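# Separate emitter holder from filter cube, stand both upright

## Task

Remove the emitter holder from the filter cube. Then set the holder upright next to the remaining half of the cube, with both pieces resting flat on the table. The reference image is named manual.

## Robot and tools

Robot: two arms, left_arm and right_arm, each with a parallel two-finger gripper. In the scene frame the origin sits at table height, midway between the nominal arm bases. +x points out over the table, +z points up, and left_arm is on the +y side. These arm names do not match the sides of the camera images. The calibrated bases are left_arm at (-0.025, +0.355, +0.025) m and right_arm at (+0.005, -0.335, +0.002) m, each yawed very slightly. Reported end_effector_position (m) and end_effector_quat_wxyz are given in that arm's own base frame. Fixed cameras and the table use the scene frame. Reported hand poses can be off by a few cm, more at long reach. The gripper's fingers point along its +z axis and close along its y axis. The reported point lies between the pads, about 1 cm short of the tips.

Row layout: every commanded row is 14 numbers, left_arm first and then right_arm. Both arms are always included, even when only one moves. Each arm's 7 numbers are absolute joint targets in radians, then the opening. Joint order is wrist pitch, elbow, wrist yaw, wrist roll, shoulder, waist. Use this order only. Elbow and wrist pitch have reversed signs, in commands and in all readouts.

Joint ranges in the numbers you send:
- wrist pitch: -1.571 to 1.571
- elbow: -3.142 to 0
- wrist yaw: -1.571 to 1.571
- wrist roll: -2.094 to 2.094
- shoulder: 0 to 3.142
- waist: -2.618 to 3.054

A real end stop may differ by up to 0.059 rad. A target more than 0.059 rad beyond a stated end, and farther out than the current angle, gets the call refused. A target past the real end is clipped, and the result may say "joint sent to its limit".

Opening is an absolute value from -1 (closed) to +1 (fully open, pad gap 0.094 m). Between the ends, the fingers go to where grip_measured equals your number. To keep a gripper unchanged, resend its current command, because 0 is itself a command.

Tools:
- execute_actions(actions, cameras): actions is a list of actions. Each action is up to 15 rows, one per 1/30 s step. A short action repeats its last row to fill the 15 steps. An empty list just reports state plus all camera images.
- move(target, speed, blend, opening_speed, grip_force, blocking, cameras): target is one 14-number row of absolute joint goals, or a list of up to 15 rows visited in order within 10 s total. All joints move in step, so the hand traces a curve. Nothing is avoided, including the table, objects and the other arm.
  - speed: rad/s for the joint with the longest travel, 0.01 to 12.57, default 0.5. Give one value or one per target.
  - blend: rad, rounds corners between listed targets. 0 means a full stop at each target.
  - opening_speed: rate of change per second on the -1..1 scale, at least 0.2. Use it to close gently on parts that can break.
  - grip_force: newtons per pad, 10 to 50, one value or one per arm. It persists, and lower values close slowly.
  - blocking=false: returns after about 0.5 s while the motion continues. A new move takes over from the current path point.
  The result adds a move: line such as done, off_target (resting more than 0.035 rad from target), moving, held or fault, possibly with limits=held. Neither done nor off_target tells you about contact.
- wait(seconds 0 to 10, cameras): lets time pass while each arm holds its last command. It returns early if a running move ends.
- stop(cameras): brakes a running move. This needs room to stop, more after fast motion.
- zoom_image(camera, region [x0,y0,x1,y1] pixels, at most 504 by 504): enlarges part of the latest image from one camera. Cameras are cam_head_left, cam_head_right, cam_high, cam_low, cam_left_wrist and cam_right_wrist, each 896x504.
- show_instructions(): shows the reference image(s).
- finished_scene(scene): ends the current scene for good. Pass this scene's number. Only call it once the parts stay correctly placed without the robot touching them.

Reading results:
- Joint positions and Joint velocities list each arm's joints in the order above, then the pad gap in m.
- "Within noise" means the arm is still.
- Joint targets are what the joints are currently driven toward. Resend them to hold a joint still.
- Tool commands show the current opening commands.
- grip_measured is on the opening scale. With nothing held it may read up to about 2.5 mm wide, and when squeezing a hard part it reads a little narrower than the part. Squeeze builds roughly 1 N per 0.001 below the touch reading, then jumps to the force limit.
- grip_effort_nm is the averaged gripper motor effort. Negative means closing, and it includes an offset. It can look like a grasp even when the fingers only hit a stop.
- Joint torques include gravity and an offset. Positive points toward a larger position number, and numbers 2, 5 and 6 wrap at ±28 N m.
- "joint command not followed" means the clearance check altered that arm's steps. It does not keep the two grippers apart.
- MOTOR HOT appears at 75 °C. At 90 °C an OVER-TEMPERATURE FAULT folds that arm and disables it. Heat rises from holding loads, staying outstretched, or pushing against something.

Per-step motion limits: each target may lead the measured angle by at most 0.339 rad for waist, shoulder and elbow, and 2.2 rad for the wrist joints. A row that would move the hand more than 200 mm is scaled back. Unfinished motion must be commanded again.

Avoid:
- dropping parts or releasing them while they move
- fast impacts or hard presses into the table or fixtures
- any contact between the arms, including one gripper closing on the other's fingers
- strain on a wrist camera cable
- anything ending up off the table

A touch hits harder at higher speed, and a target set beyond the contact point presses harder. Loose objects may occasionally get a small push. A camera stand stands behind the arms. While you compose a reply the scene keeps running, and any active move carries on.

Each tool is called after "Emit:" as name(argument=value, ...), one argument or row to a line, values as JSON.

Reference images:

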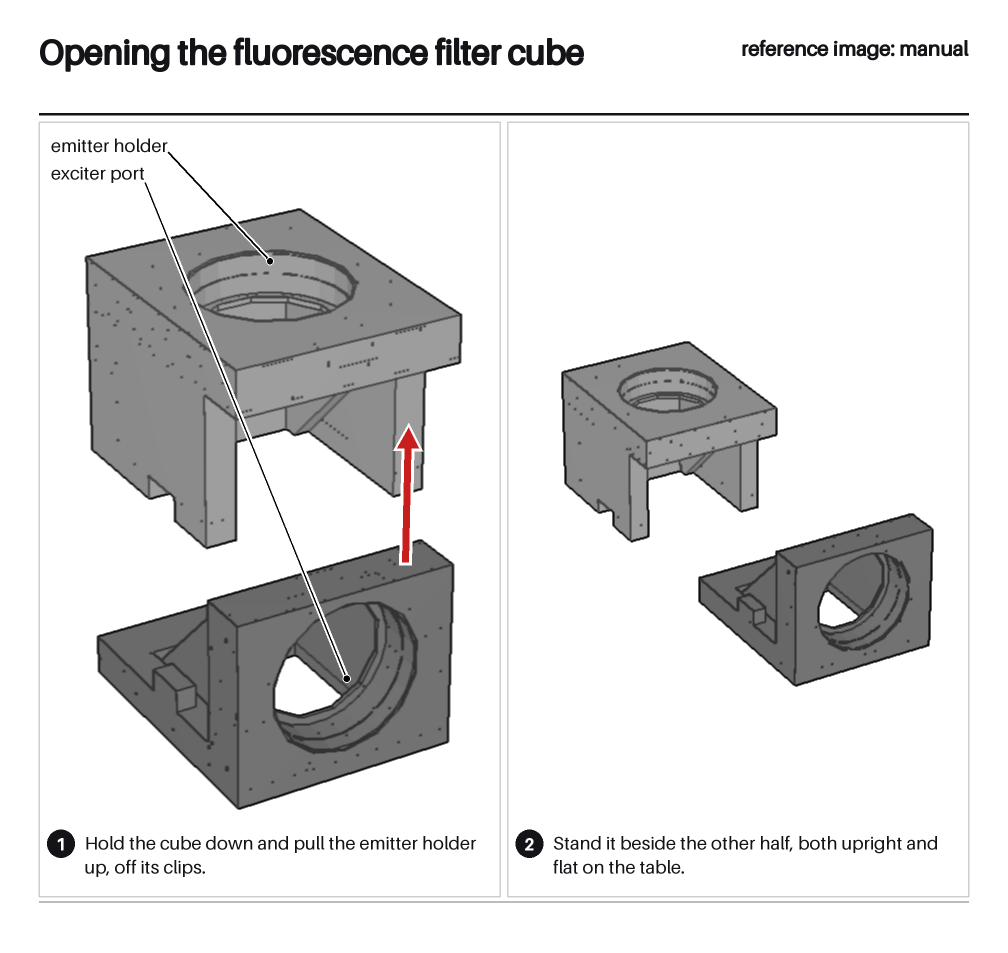

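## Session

Emit:
execute_actions(
  actions=[],
)

Emit:
zoom_image(
  camera="cam_head_left",
  region=[380, 240, 460, 310],
)

Scene clock: 0.00 s.
left_arm: end_effector_position=(+0.4084, +0.0349, +0.1149) grip_measured=+1.000 grip_effort_nm=n/a end_effector_quat_wxyz=(+0.593, -0.059, +0.802, +0.043) | right_arm: end_effector_position=(+0.4151, -0.0041, +0.1259) grip_measured=+1.000 grip_effort_nm=n/a end_effector_quat_wxyz=(+0.620, +0.004, +0.781, -0.073)
Joint names: [wrist pitch, elbow, wrist yaw, wrist roll, shoulder, waist]
Joint positions: left_arm=[-0.821 -0.413 -0.105 -0.033 1.532 0.037 0.094] | right_arm=[-0.935 -0.41 0.186 -0.069 1.571 0.068 0.094]
Joint velocities: within noise
Joint torques (N m): no reading
Heat: left arm: 23 °C; right arm: 23 °C.
Joint targets: left_arm=[-0.818 -0.419 -0.105 -0.034 1.526 0.037] | right_arm=[-0.935 -0.417 0.188 -0.069 1.563 0.068]
Tool commands: left_gripper/opening=+1.0 right_gripper/opening=+1.0

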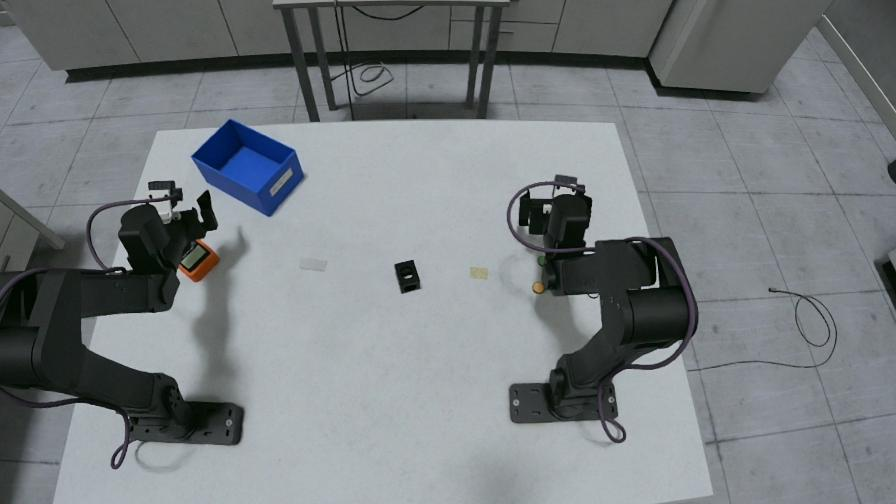

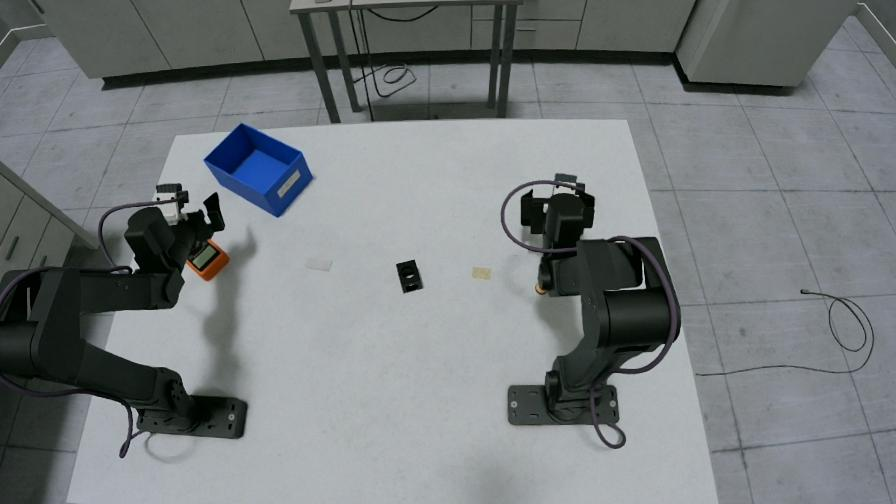

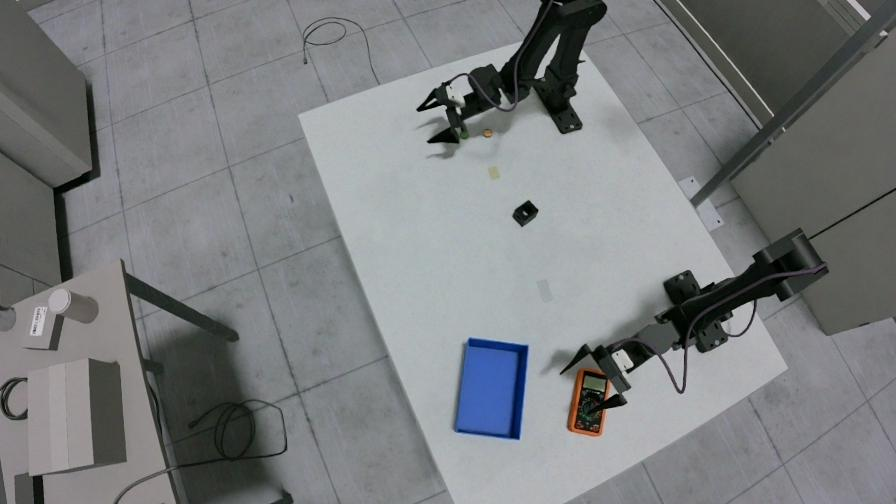

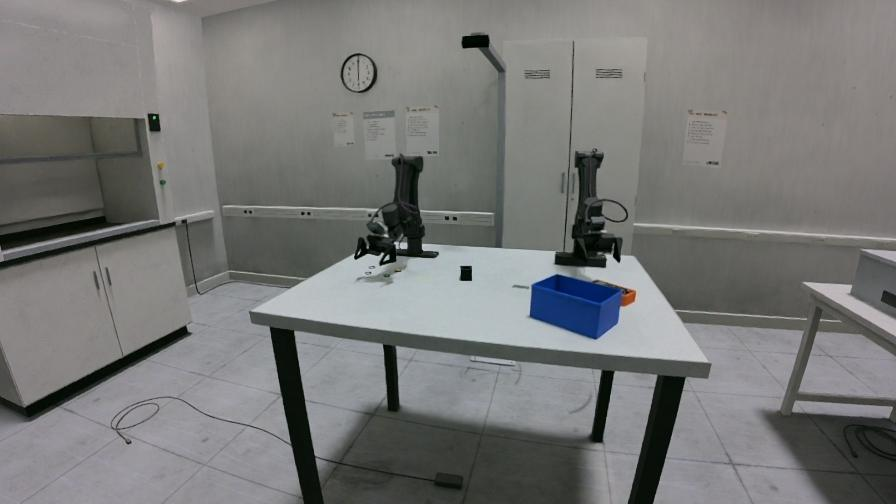

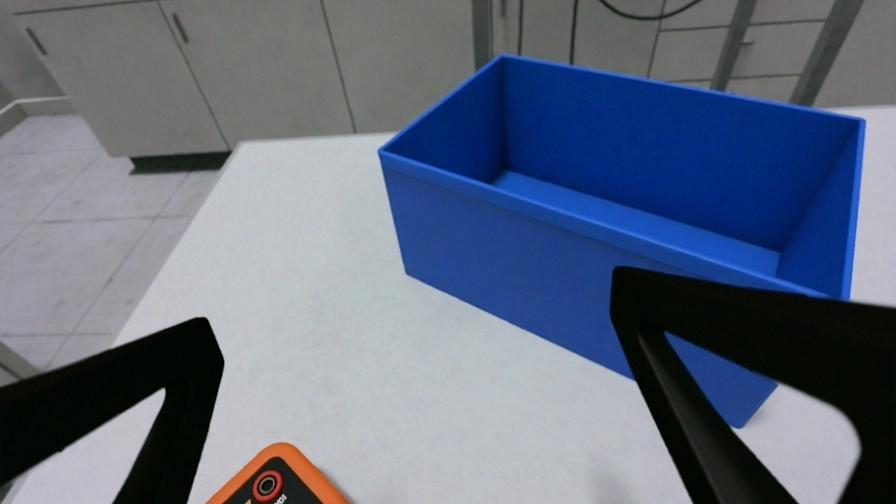

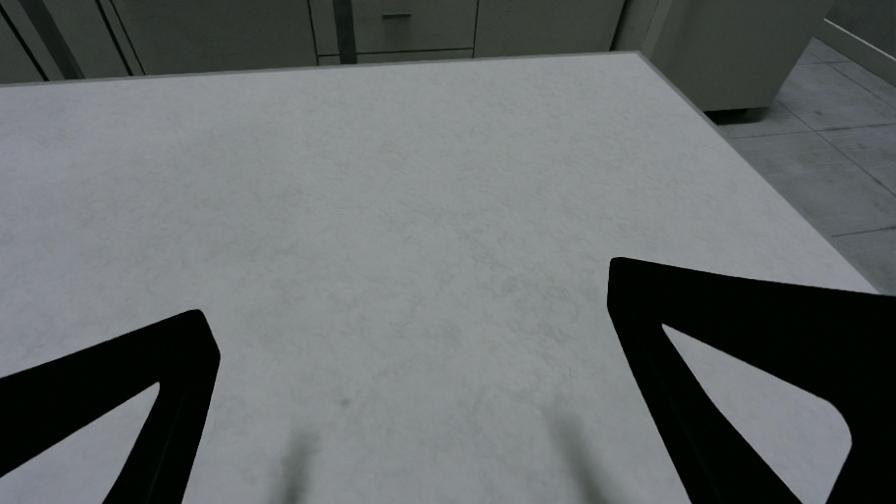

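Scaled by 6.300 from the camera's 896x504 image, which has a finer 1280x720 frame.

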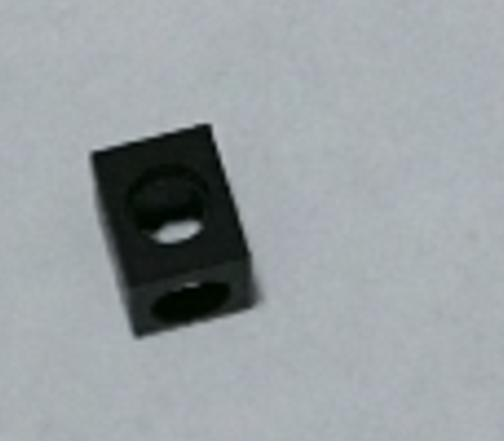

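Emit:
move(
  target=[
    [-0.4,-1.0,-0.5,-0.4,1.5,-0.7,1,0.6,-1.5,0.05,0.4,1.9,0.6,1],
    [-0.3625,-0.928,-0.97,-0.75,2.137,-1.494,1,1.234,-1.7845,0,0.607,2.1332,0.8645,1],
  ],
  speed=0.9,
  blend=[0.2,0],
  cameras=["cam_head_left","cam_low","cam_left_wrist","cam_right_wrist"],
)

Scene clock: 8.93 s.
left_arm: end_effector_position=(+0.3200, -0.3720, +0.1399) grip_measured=+1.000 grip_effort_nm=0.05 end_effector_quat_wxyz=(+0.553, +0.033, +0.816, -0.166) | right_arm: end_effector_position=(+0.3801, +0.2986, +0.1030) grip_measured=+1.000 grip_effort_nm=0.01 end_effector_quat_wxyz=(+0.211, -0.113, +0.964, +0.112)
Joint names: [wrist pitch, elbow, wrist yaw, wrist roll, shoulder, waist]
Joint positions: left_arm=[-0.384 -0.97 -0.719 -0.567 1.815 -1.107 0.094] | right_arm=[0.697 -1.559 0.034 0.434 1.952 0.676 0.094]
Joint torques (N m): left_arm=[-1.8 -4.74 -0.38 -0.16 -7.58 0.51] | right_arm=[-1.08 -6.53 0.1 -0.04 -10.54 -0.72]
Heat: left arm: 25 °C; right arm: 23 °C.
Joint targets: left_arm=[-0.381 -0.964 -0.737 -0.576 1.821 -1.101] | right_arm=[0.698 -1.558 0.040 0.433 1.950 0.669]
move: held (right_arm; a check stopped the path), off_target (left_arm; braked when a check withheld steps of right_arm); path passed 1 of 2 targets; limits=held; left_arm: the waist is farthest, 0.387 rad from its target; right_arm: the wrist pitch is farthest, 0.537 rad from its target
joint command not followed: on one or more control steps a check withheld the commanded joint targets of the right arm, and it was not sent them on those steps.
cause: the commanded joint targets, or the way to them, would bring a part of the robot too close to another arm (this arm's wrist (the part past the wrist pitch) and the left arm's fingers, 26 mm apart when this arm was first held).
Images, in order (width x height): cam_head_left 896x504, cam_low 896x504, cam_left_wrist 896x504, cam_right_wrist 896x504.

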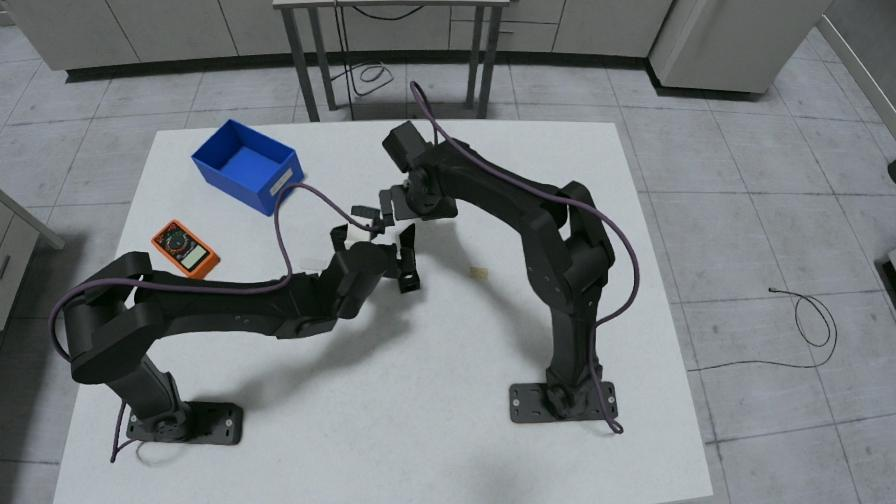

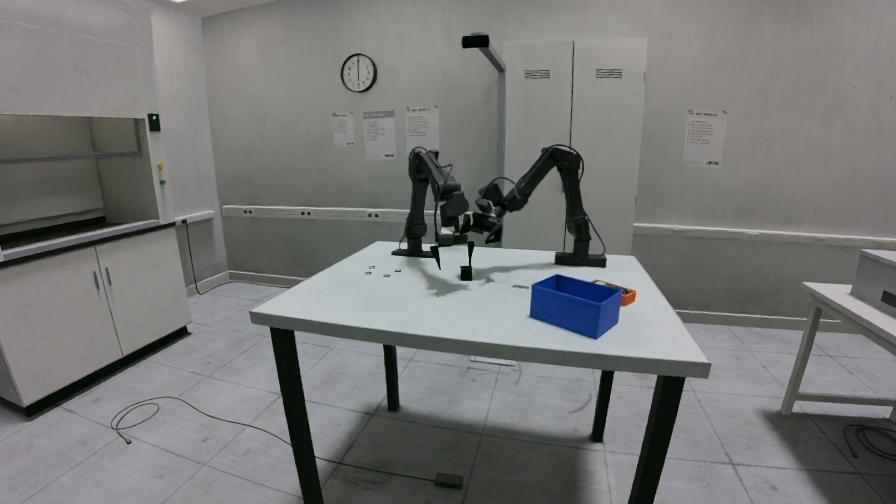

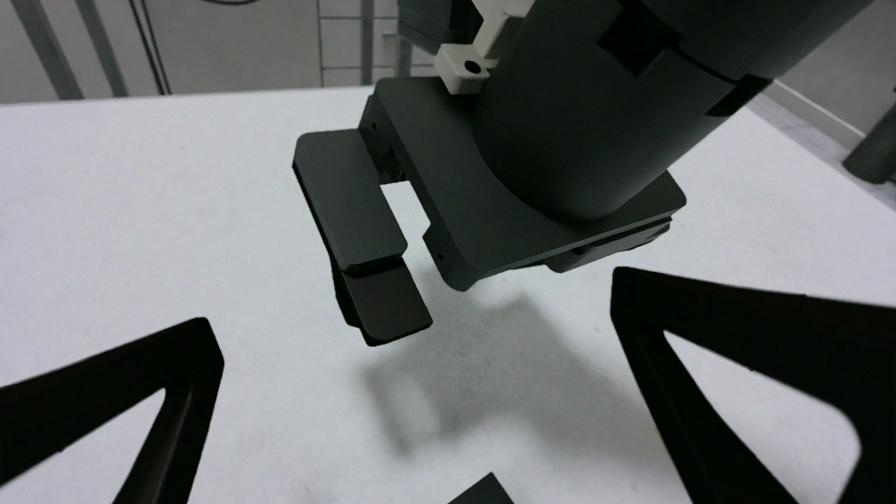

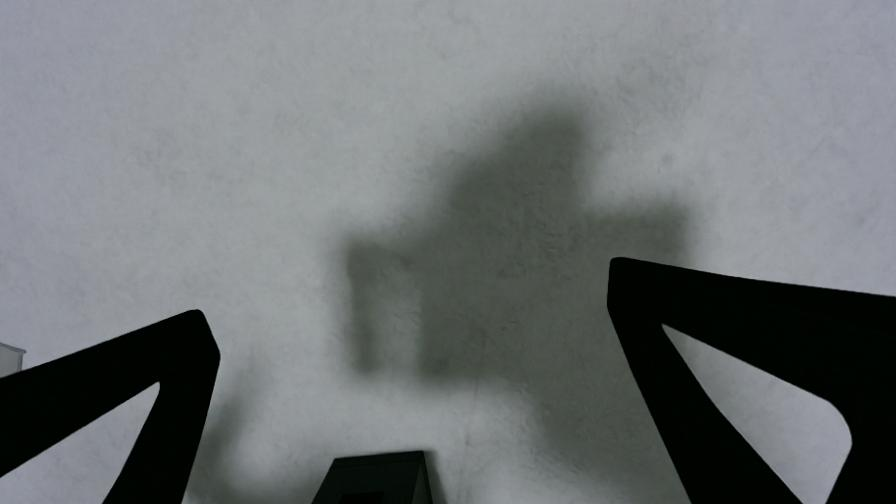

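Emit:
move(
  target=[
    [-0.3625,-0.928,-0.97,-0.75,2.137,-1.494,1,0.698,-1.558,0.04,0.433,1.95,0.669,1],
    [-0.3625,-0.928,-0.97,-0.75,2.137,-1.494,1,1.234,-1.7845,0,0.607,2.1332,0.8645,1],
  ],
  speed=[0.6,0.5],
  cameras=["cam_head_left","cam_low","cam_left_wrist","cam_right_wrist"],
)

Scene clock: 12.93 s.
left_arm: end_effector_position=(+0.1773, -0.4139, +0.0105) grip_measured=+1.000 grip_effort_nm=0.05 end_effector_quat_wxyz=(+0.524, +0.152, +0.831, -0.109) | right_arm: end_effector_position=(+0.2658, +0.3119, +0.0647) grip_measured=+1.000 grip_effort_nm=0.01 end_effector_quat_wxyz=(+0.004, -0.132, +0.991, +0.004)
Joint names: [wrist pitch, elbow, wrist yaw, wrist roll, shoulder, waist]
Joint positions: left_arm=[-0.37 -0.934 -0.946 -0.738 2.121 -1.5 0.094] | right_arm=[1.204 -1.76 -0.001 0.597 2.116 0.862 0.094]
Joint torques (N m): left_arm=[-1.4 -3.38 -0.6 -0.17 -7.9 0.47] | right_arm=[-0.02 -8.29 0 0.1 -9.61 0.12]
Heat: left arm: 25 °C; right arm: 23 °C.
Joint targets: left_arm=[-0.362 -0.928 -0.970 -0.750 2.137 -1.494] | right_arm=[1.234 -1.784 0.000 0.607 2.133 0.864]
move: done
Images, in order (width x height): cam_head_left 896x504, cam_low 896x504, cam_left_wrist 896x504, cam_right_wrist 896x504.

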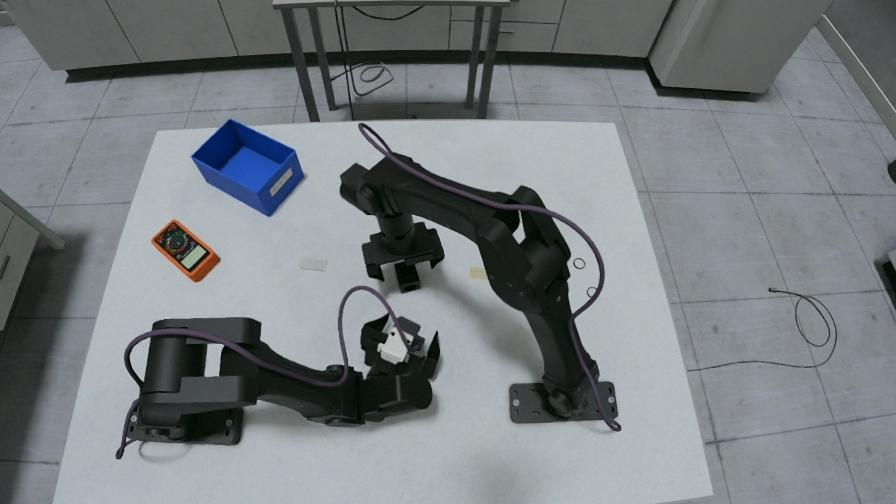

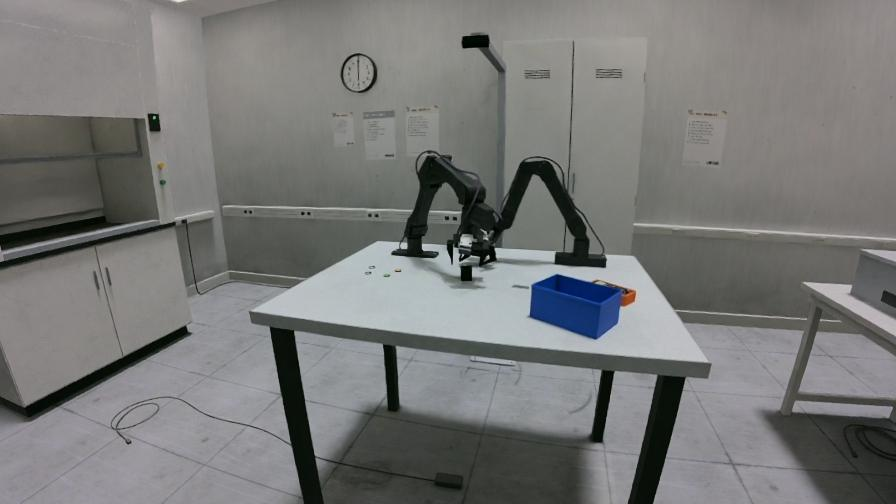

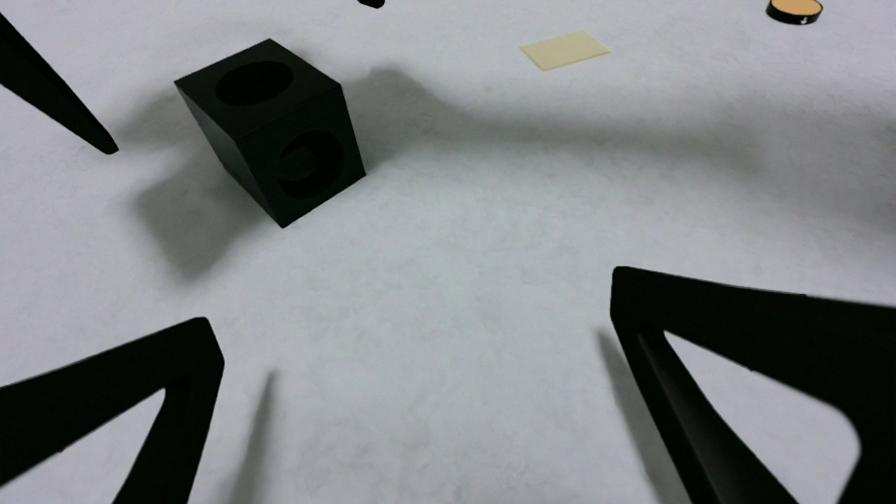

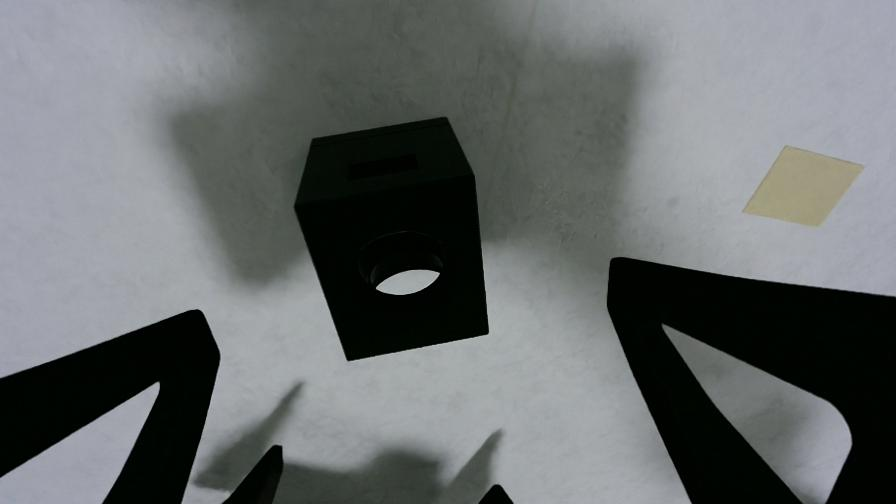

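Emit:
move(
  target=[
    [-0.362,-0.928,-0.97,-0.75,2.137,-1.494,1,1.1065,-1.6651,0,0.572,2.1444,0.8697,1],
    [-0.362,-0.928,-0.97,-0.75,2.137,-1.494,1,1.1065,-1.6651,0,0.572,2.1444,0.8697,-0.5],
  ],
  speed=0.2,
  opening_speed=0.7,
  cameras=["cam_low","cam_left_wrist","cam_right_wrist"],
)

Emit:
zoom_image(
  camera="cam_left_wrist",
  region=[100, 0, 440, 260],
)

Scene clock: 17.63 s.
left_arm: end_effector_position=(+0.1773, -0.4139, +0.0105) grip_measured=+1.000 grip_effort_nm=0.05 end_effector_quat_wxyz=(+0.524, +0.152, +0.831, -0.109) | right_arm: end_effector_position=(+0.2661, +0.3124, +0.0387) grip_measured=-0.165 grip_effort_nm=-1.02 end_effector_quat_wxyz=(+0.006, -0.143, +0.990, +0.006)
Joint names: [wrist pitch, elbow, wrist yaw, wrist roll, shoulder, waist]
Joint positions: left_arm=[-0.37 -0.934 -0.946 -0.738 2.121 -1.5 0.094] | right_arm=[1.099 -1.675 -0.001 0.575 2.128 0.862 0.039]
Joint torques (N m): left_arm=[-1.38 -3.29 -0.6 -0.16 -7.91 0.53] | right_arm=[-0.24 -4.89 0.01 -0.07 -9.76 0.64]
Heat: left arm: 25 °C; right arm: 23 °C.
Joint targets: left_arm=[-0.362 -0.928 -0.970 -0.750 2.137 -1.494] | right_arm=[1.107 -1.665 0.000 0.572 2.144 0.870]
move: done
Images, in order (width x height): cam_low 896x504, cam_left_wrist 896x504, cam_right_wrist 896x504.

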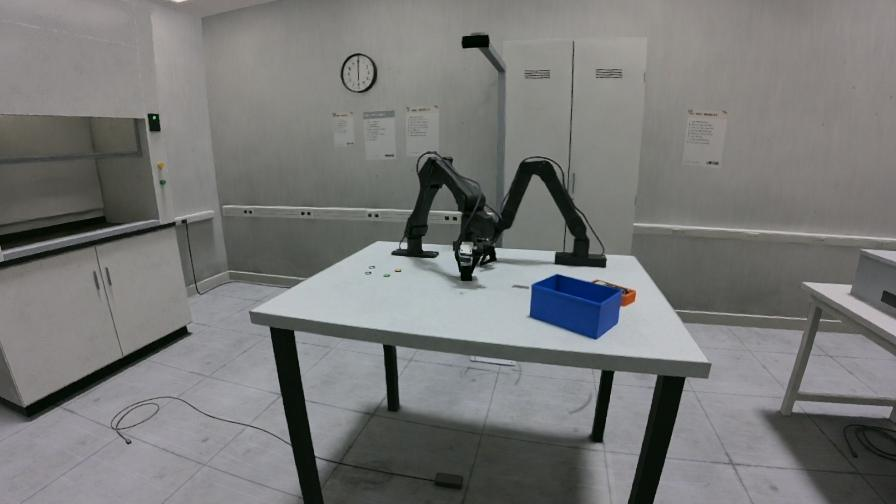

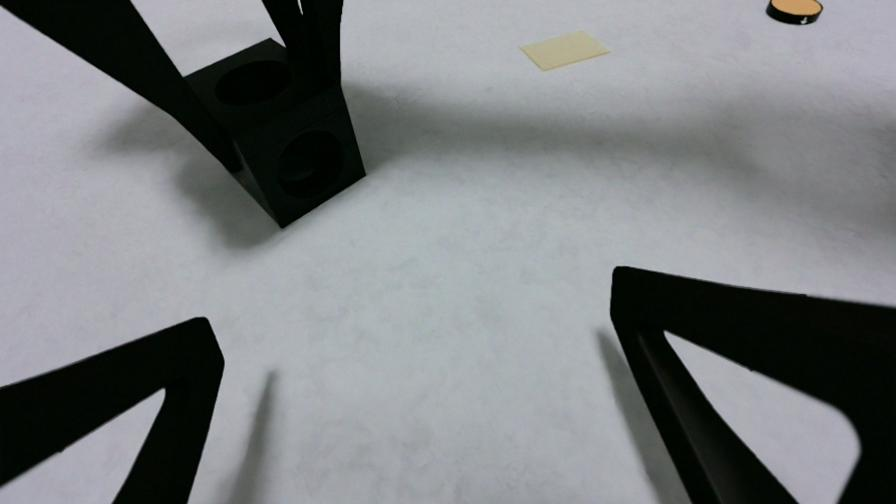

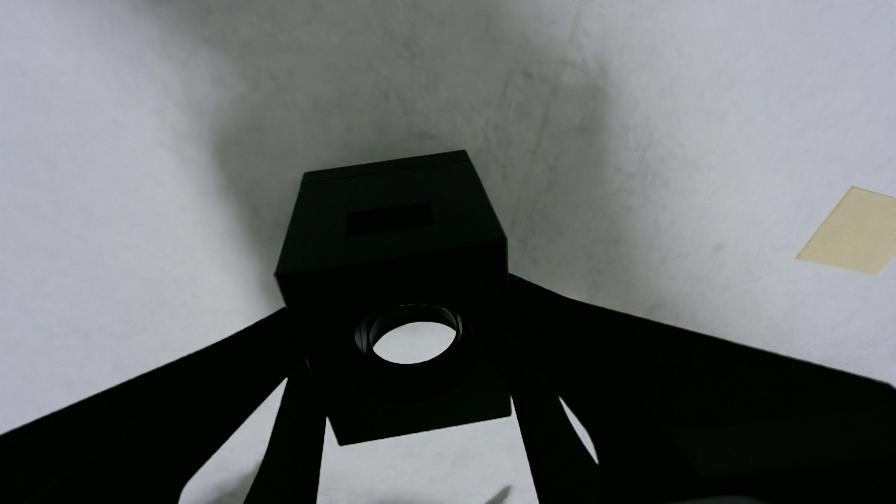

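Scaled by 1.482 from the camera's 896x504 image, which has a finer 1280x720 frame.

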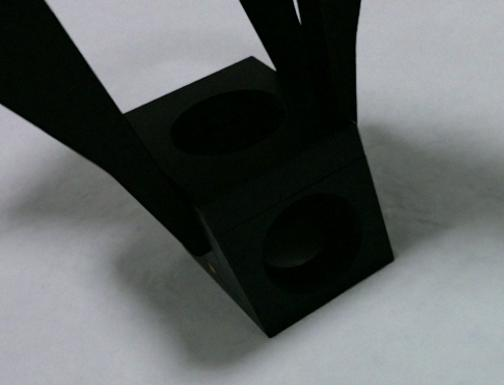

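Emit:
move(
  target=[
    [-0.362,-0.928,-0.97,-0.75,2.137,-1.494,1,1.182,-1.725,0,0.572,2.1286,0.866,-0.5],
    [-0.362,-0.928,-0.97,-0.75,2.137,-1.494,1,1.12,-1.5676,0,1.075,2.0302,0.82,-0.5],
    [-0.4583,-0.9066,-0.9076,-0.64,2.1217,-1.4006,1,1.062,-1.5254,-0.005,1.075,2.0459,0.82,-0.5],
  ],
  speed=[0.15,0.3,0.15],
  cameras=["cam_low","cam_left_wrist","cam_right_wrist","cam_head_left"],
)

Emit:
zoom_image(
  camera="cam_low",
  region=[430, 220, 510, 290],
)

Scene clock: 24.37 s.
left_arm: end_effector_position=(+0.2118, -0.4051, +0.0106) grip_measured=+1.000 grip_effort_nm=0.05 end_effector_quat_wxyz=(+0.526, +0.149, +0.832, -0.096) | right_arm: end_effector_position=(+0.2554, +0.2865, +0.0372) grip_measured=-0.166 grip_effort_nm=-1.02 end_effector_quat_wxyz=(-0.013, +0.117, +0.993, +0.005)
Joint names: [wrist pitch, elbow, wrist yaw, wrist roll, shoulder, waist]
Joint positions: left_arm=[-0.445 -0.917 -0.898 -0.643 2.121 -1.405 0.094] | right_arm=[1.077 -1.55 -0.027 1.062 2.051 0.828 0.039]
Joint torques (N m): left_arm=[-1.69 -2.97 -0.41 -0.03 -9.01 0.4] | right_arm=[-0.41 -3.36 0.22 0.1 -10.69 -0.64]
Heat: left arm: 25 °C; right arm: 24 °C.
Joint targets: left_arm=[-0.458 -0.907 -0.908 -0.640 2.122 -1.401] | right_arm=[1.062 -1.525 -0.005 1.075 2.046 0.820]
move: done
Images, in order (width x height): cam_head_left 896x504, cam_low 896x504, cam_left_wrist 896x504, cam_right_wrist 896x504.

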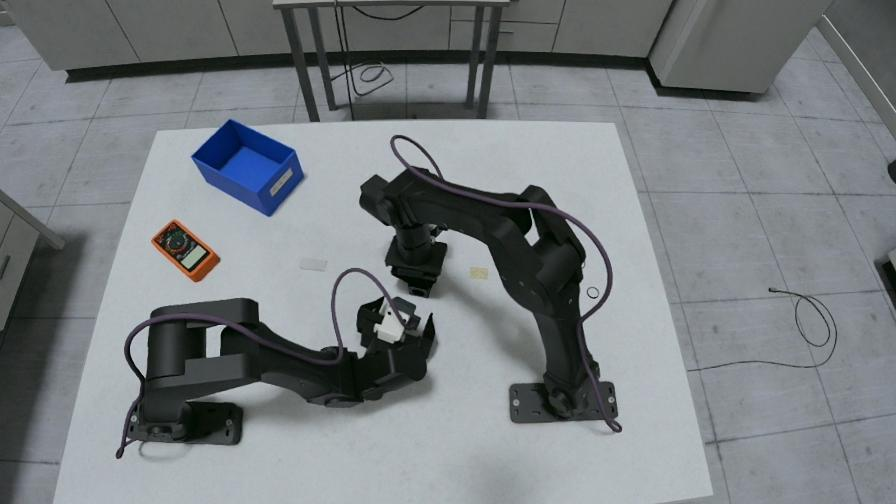

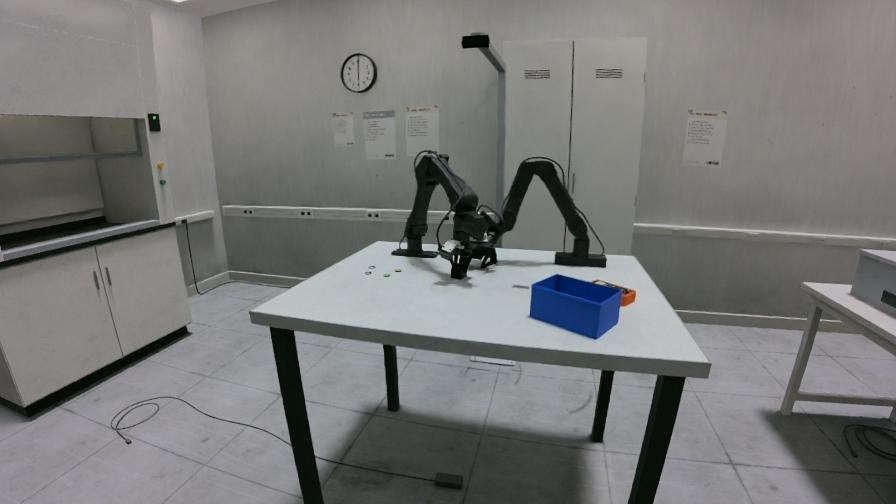

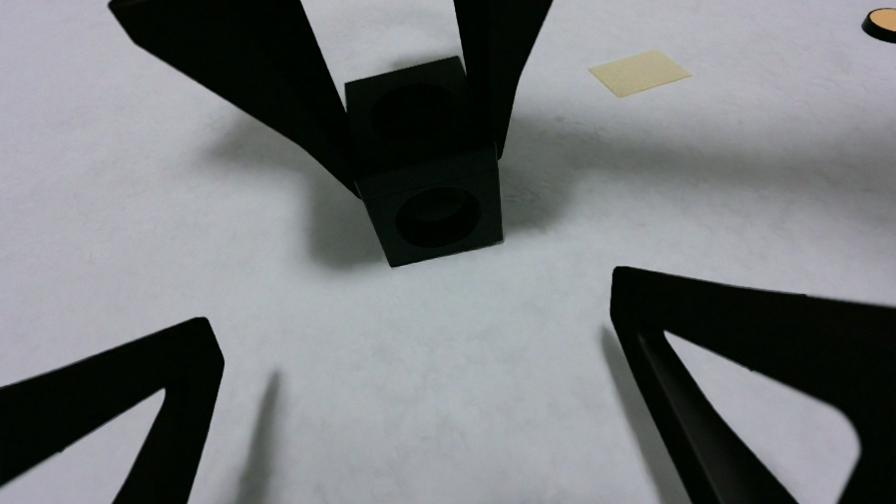

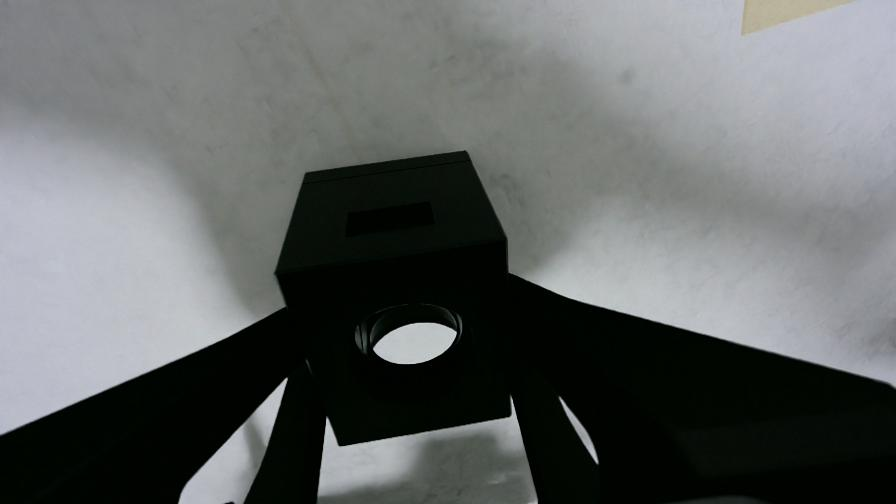

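Scaled by 6.300 from the camera's 896x504 image, which has a finer 1280x720 frame.

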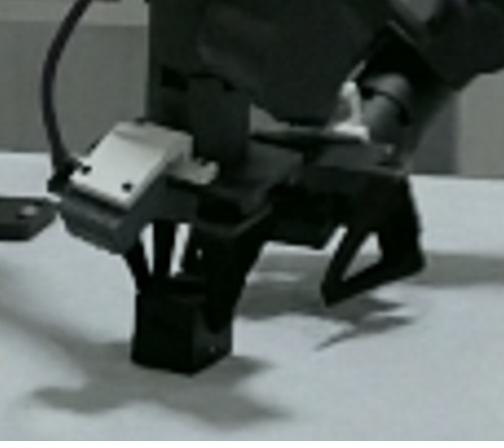

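Emit:
move(
  target=[
    [-0.551,-1.074,-0.823,-0.527,2.295,-1.289,1,1.062,-1.5254,-0.005,1.075,2.0459,0.82,-0.5],
    [-0.551,-1.074,-0.823,-0.527,2.295,-1.289,-0.5,1.062,-1.5254,-0.005,1.075,2.0459,0.82,-0.5],
  ],
  speed=0.2,
  opening_speed=0.6,
  cameras=["cam_low","cam_left_wrist","cam_right_wrist"],
)

Emit:
zoom_image(
  camera="cam_low",
  region=[430, 220, 510, 290],
)

Scene clock: 29.30 s.
left_arm: end_effector_position=(+0.2586, -0.4299, -0.0094) grip_measured=-0.163 grip_effort_nm=-0.98 end_effector_quat_wxyz=(+0.523, +0.148, +0.833, -0.102) | right_arm: end_effector_position=(+0.2555, +0.2865, +0.0372) grip_measured=-0.166 grip_effort_nm=-1.02 end_effector_quat_wxyz=(-0.013, +0.119, +0.993, +0.005)
Joint names: [wrist pitch, elbow, wrist yaw, wrist roll, shoulder, waist]
Joint positions: left_arm=[-0.541 -1.055 -0.804 -0.536 2.269 -1.293 0.039] | right_arm=[1.077 -1.55 -0.028 1.064 2.051 0.827 0.039]
Joint torques (N m): left_arm=[-1.77 -5.34 -0.49 0.08 -8.24 0.4] | right_arm=[-0.4 -3.38 0.24 0.09 -10.71 -0.58]
Heat: left arm: 26 °C; right arm: 25 °C.
Joint targets: left_arm=[-0.551 -1.074 -0.823 -0.527 2.295 -1.289] | right_arm=[1.062 -1.525 -0.005 1.075 2.046 0.820]
move: done
Images, in order (width x height): cam_low 896x504, cam_left_wrist 896x504, cam_right_wrist 896x504.

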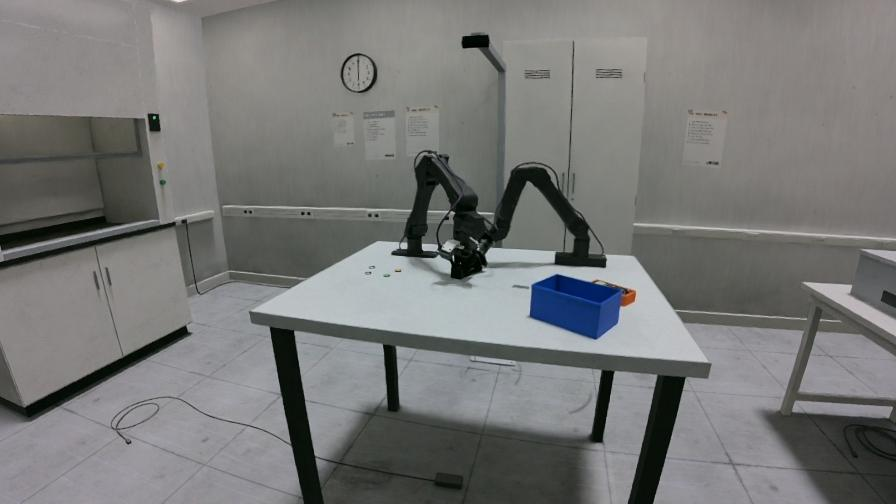

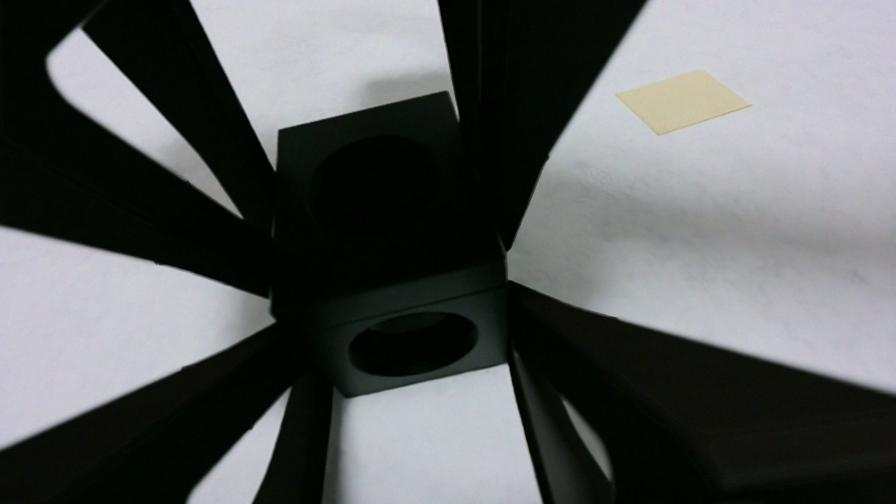

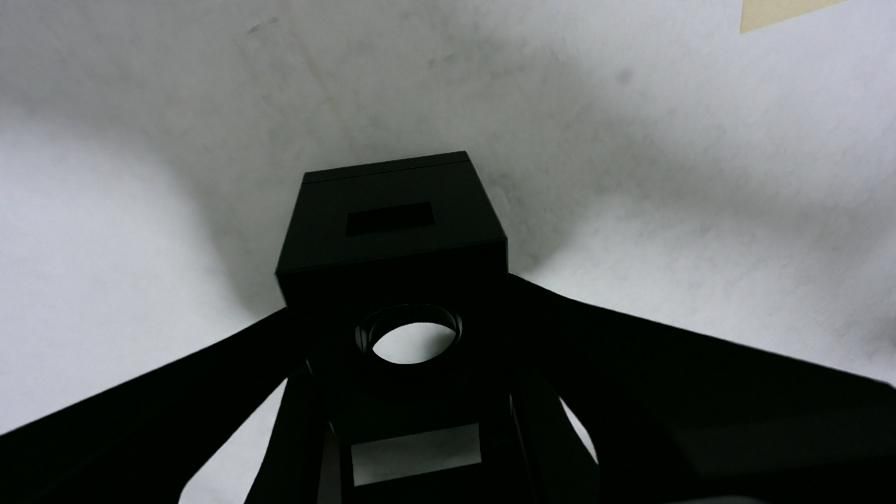

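Scaled by 6.300 from the camera's 896x504 image, which has a finer 1280x720 frame.

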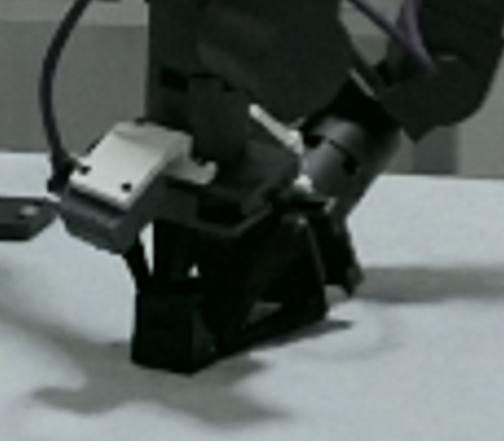

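Emit:
move(
  target=[
    [-0.551,-1.074,-0.823,-0.527,2.295,-1.289,1,1.062,-1.5254,-0.005,1.075,2.0459,0.82,-0.5],
    [-0.50,-0.97,-0.87,-0.59,2.19,-1.355,1,1.062,-1.5254,-0.005,1.075,2.0459,0.82,-0.5],
    [-0.547,-1.0501,-0.8393,-0.5465,2.2823,-1.3101,1,1.062,-1.5254,-0.005,1.075,2.0459,0.82,-0.5],
  ],
  speed=0.2,
  opening_speed=1.2,
  cameras=["cam_left_wrist","cam_right_wrist"],
)

Scene clock: 34.03 s.
left_arm: end_effector_position=(+0.2501, -0.4257, -0.0092) grip_measured=+0.998 grip_effort_nm=0.13 end_effector_quat_wxyz=(+0.526, +0.149, +0.832, -0.096) | right_arm: end_effector_position=(+0.2554, +0.2866, +0.0372) grip_measured=-0.166 grip_effort_nm=-1.02 end_effector_quat_wxyz=(-0.014, +0.119, +0.993, +0.006)
Joint names: [wrist pitch, elbow, wrist yaw, wrist roll, shoulder, waist]
Joint positions: left_arm=[-0.535 -1.033 -0.831 -0.55 2.257 -1.315 0.094] | right_arm=[1.077 -1.55 -0.029 1.064 2.051 0.827 0.039]
Joint torques (N m): left_arm=[-1.76 -5.08 -0.39 -0.01 -8.2 0.42] | right_arm=[-0.39 -3.3 0.25 0.09 -10.7 -0.62]
Heat: left arm: 26 °C; right arm: 26 °C.
Joint targets: left_arm=[-0.547 -1.050 -0.839 -0.546 2.282 -1.310] | right_arm=[1.062 -1.525 -0.005 1.075 2.046 0.820]
move: done
Images, in order (width x height): cam_left_wrist 896x504, cam_right_wrist 896x504.

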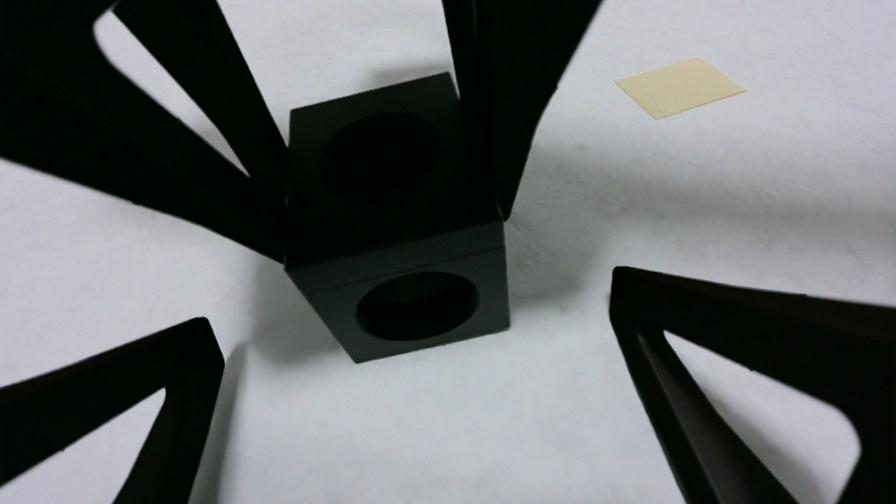

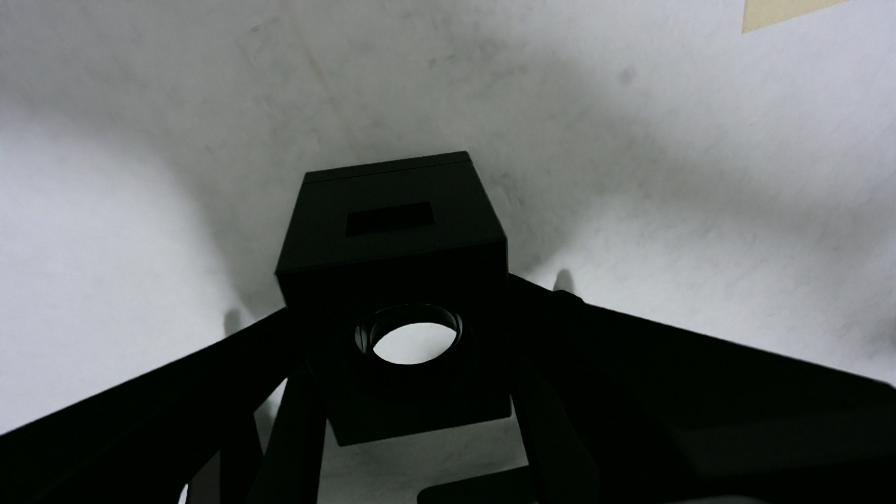

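Emit:
move(
  target=[
    [-0.533,-1.0664,-0.8441,-0.552,2.2889,-1.324,1,1.062,-1.5254,-0.005,1.075,2.0459,0.82,-0.5],
    [-0.533,-1.0664,-0.8441,-0.552,2.2889,-1.324,-0.5,1.062,-1.5254,-0.005,1.075,2.0459,0.82,-0.5],
  ],
  speed=0.1,
  opening_speed=0.6,
  cameras=["cam_left_wrist","cam_right_wrist"],
)

Scene clock: 38.33 s.
left_arm: end_effector_position=(+0.2521, -0.4284, -0.0054) grip_measured=-0.175 grip_effort_nm=-0.98 end_effector_quat_wxyz=(+0.531, +0.142, +0.830, -0.098) | right_arm: end_effector_position=(+0.2554, +0.2866, +0.0372) grip_measured=-0.166 grip_effort_nm=-1.02 end_effector_quat_wxyz=(-0.014, +0.119, +0.993, +0.006)
Joint names: [wrist pitch, elbow, wrist yaw, wrist roll, shoulder, waist]
Joint positions: left_arm=[-0.535 -1.047 -0.842 -0.553 2.26 -1.315 0.039] | right_arm=[1.077 -1.55 -0.029 1.064 2.051 0.827 0.039]
Joint torques (N m): left_arm=[-1.6 -5.3 -0.32 -0.01 -8.09 -0.7] | right_arm=[-0.4 -3.32 0.24 0.1 -10.67 -0.64]
Heat: left arm: 26 °C; right arm: 26 °C.
Joint targets: left_arm=[-0.533 -1.066 -0.844 -0.552 2.289 -1.324] | right_arm=[1.062 -1.525 -0.005 1.075 2.046 0.820]
move: done
Images, in order (width x height): cam_left_wrist 896x504, cam_right_wrist 896x504.

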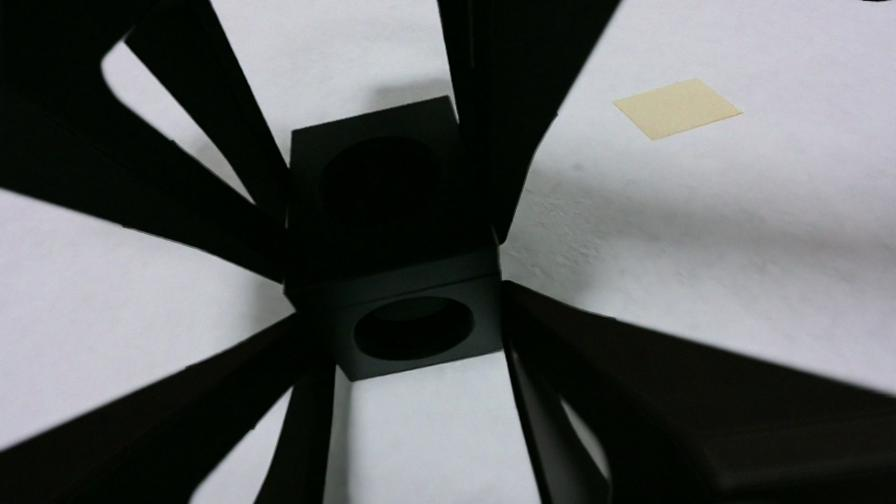

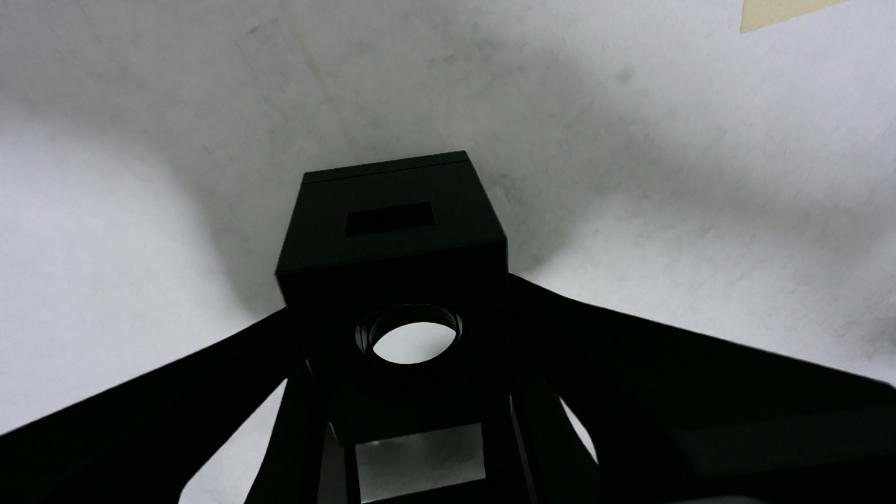

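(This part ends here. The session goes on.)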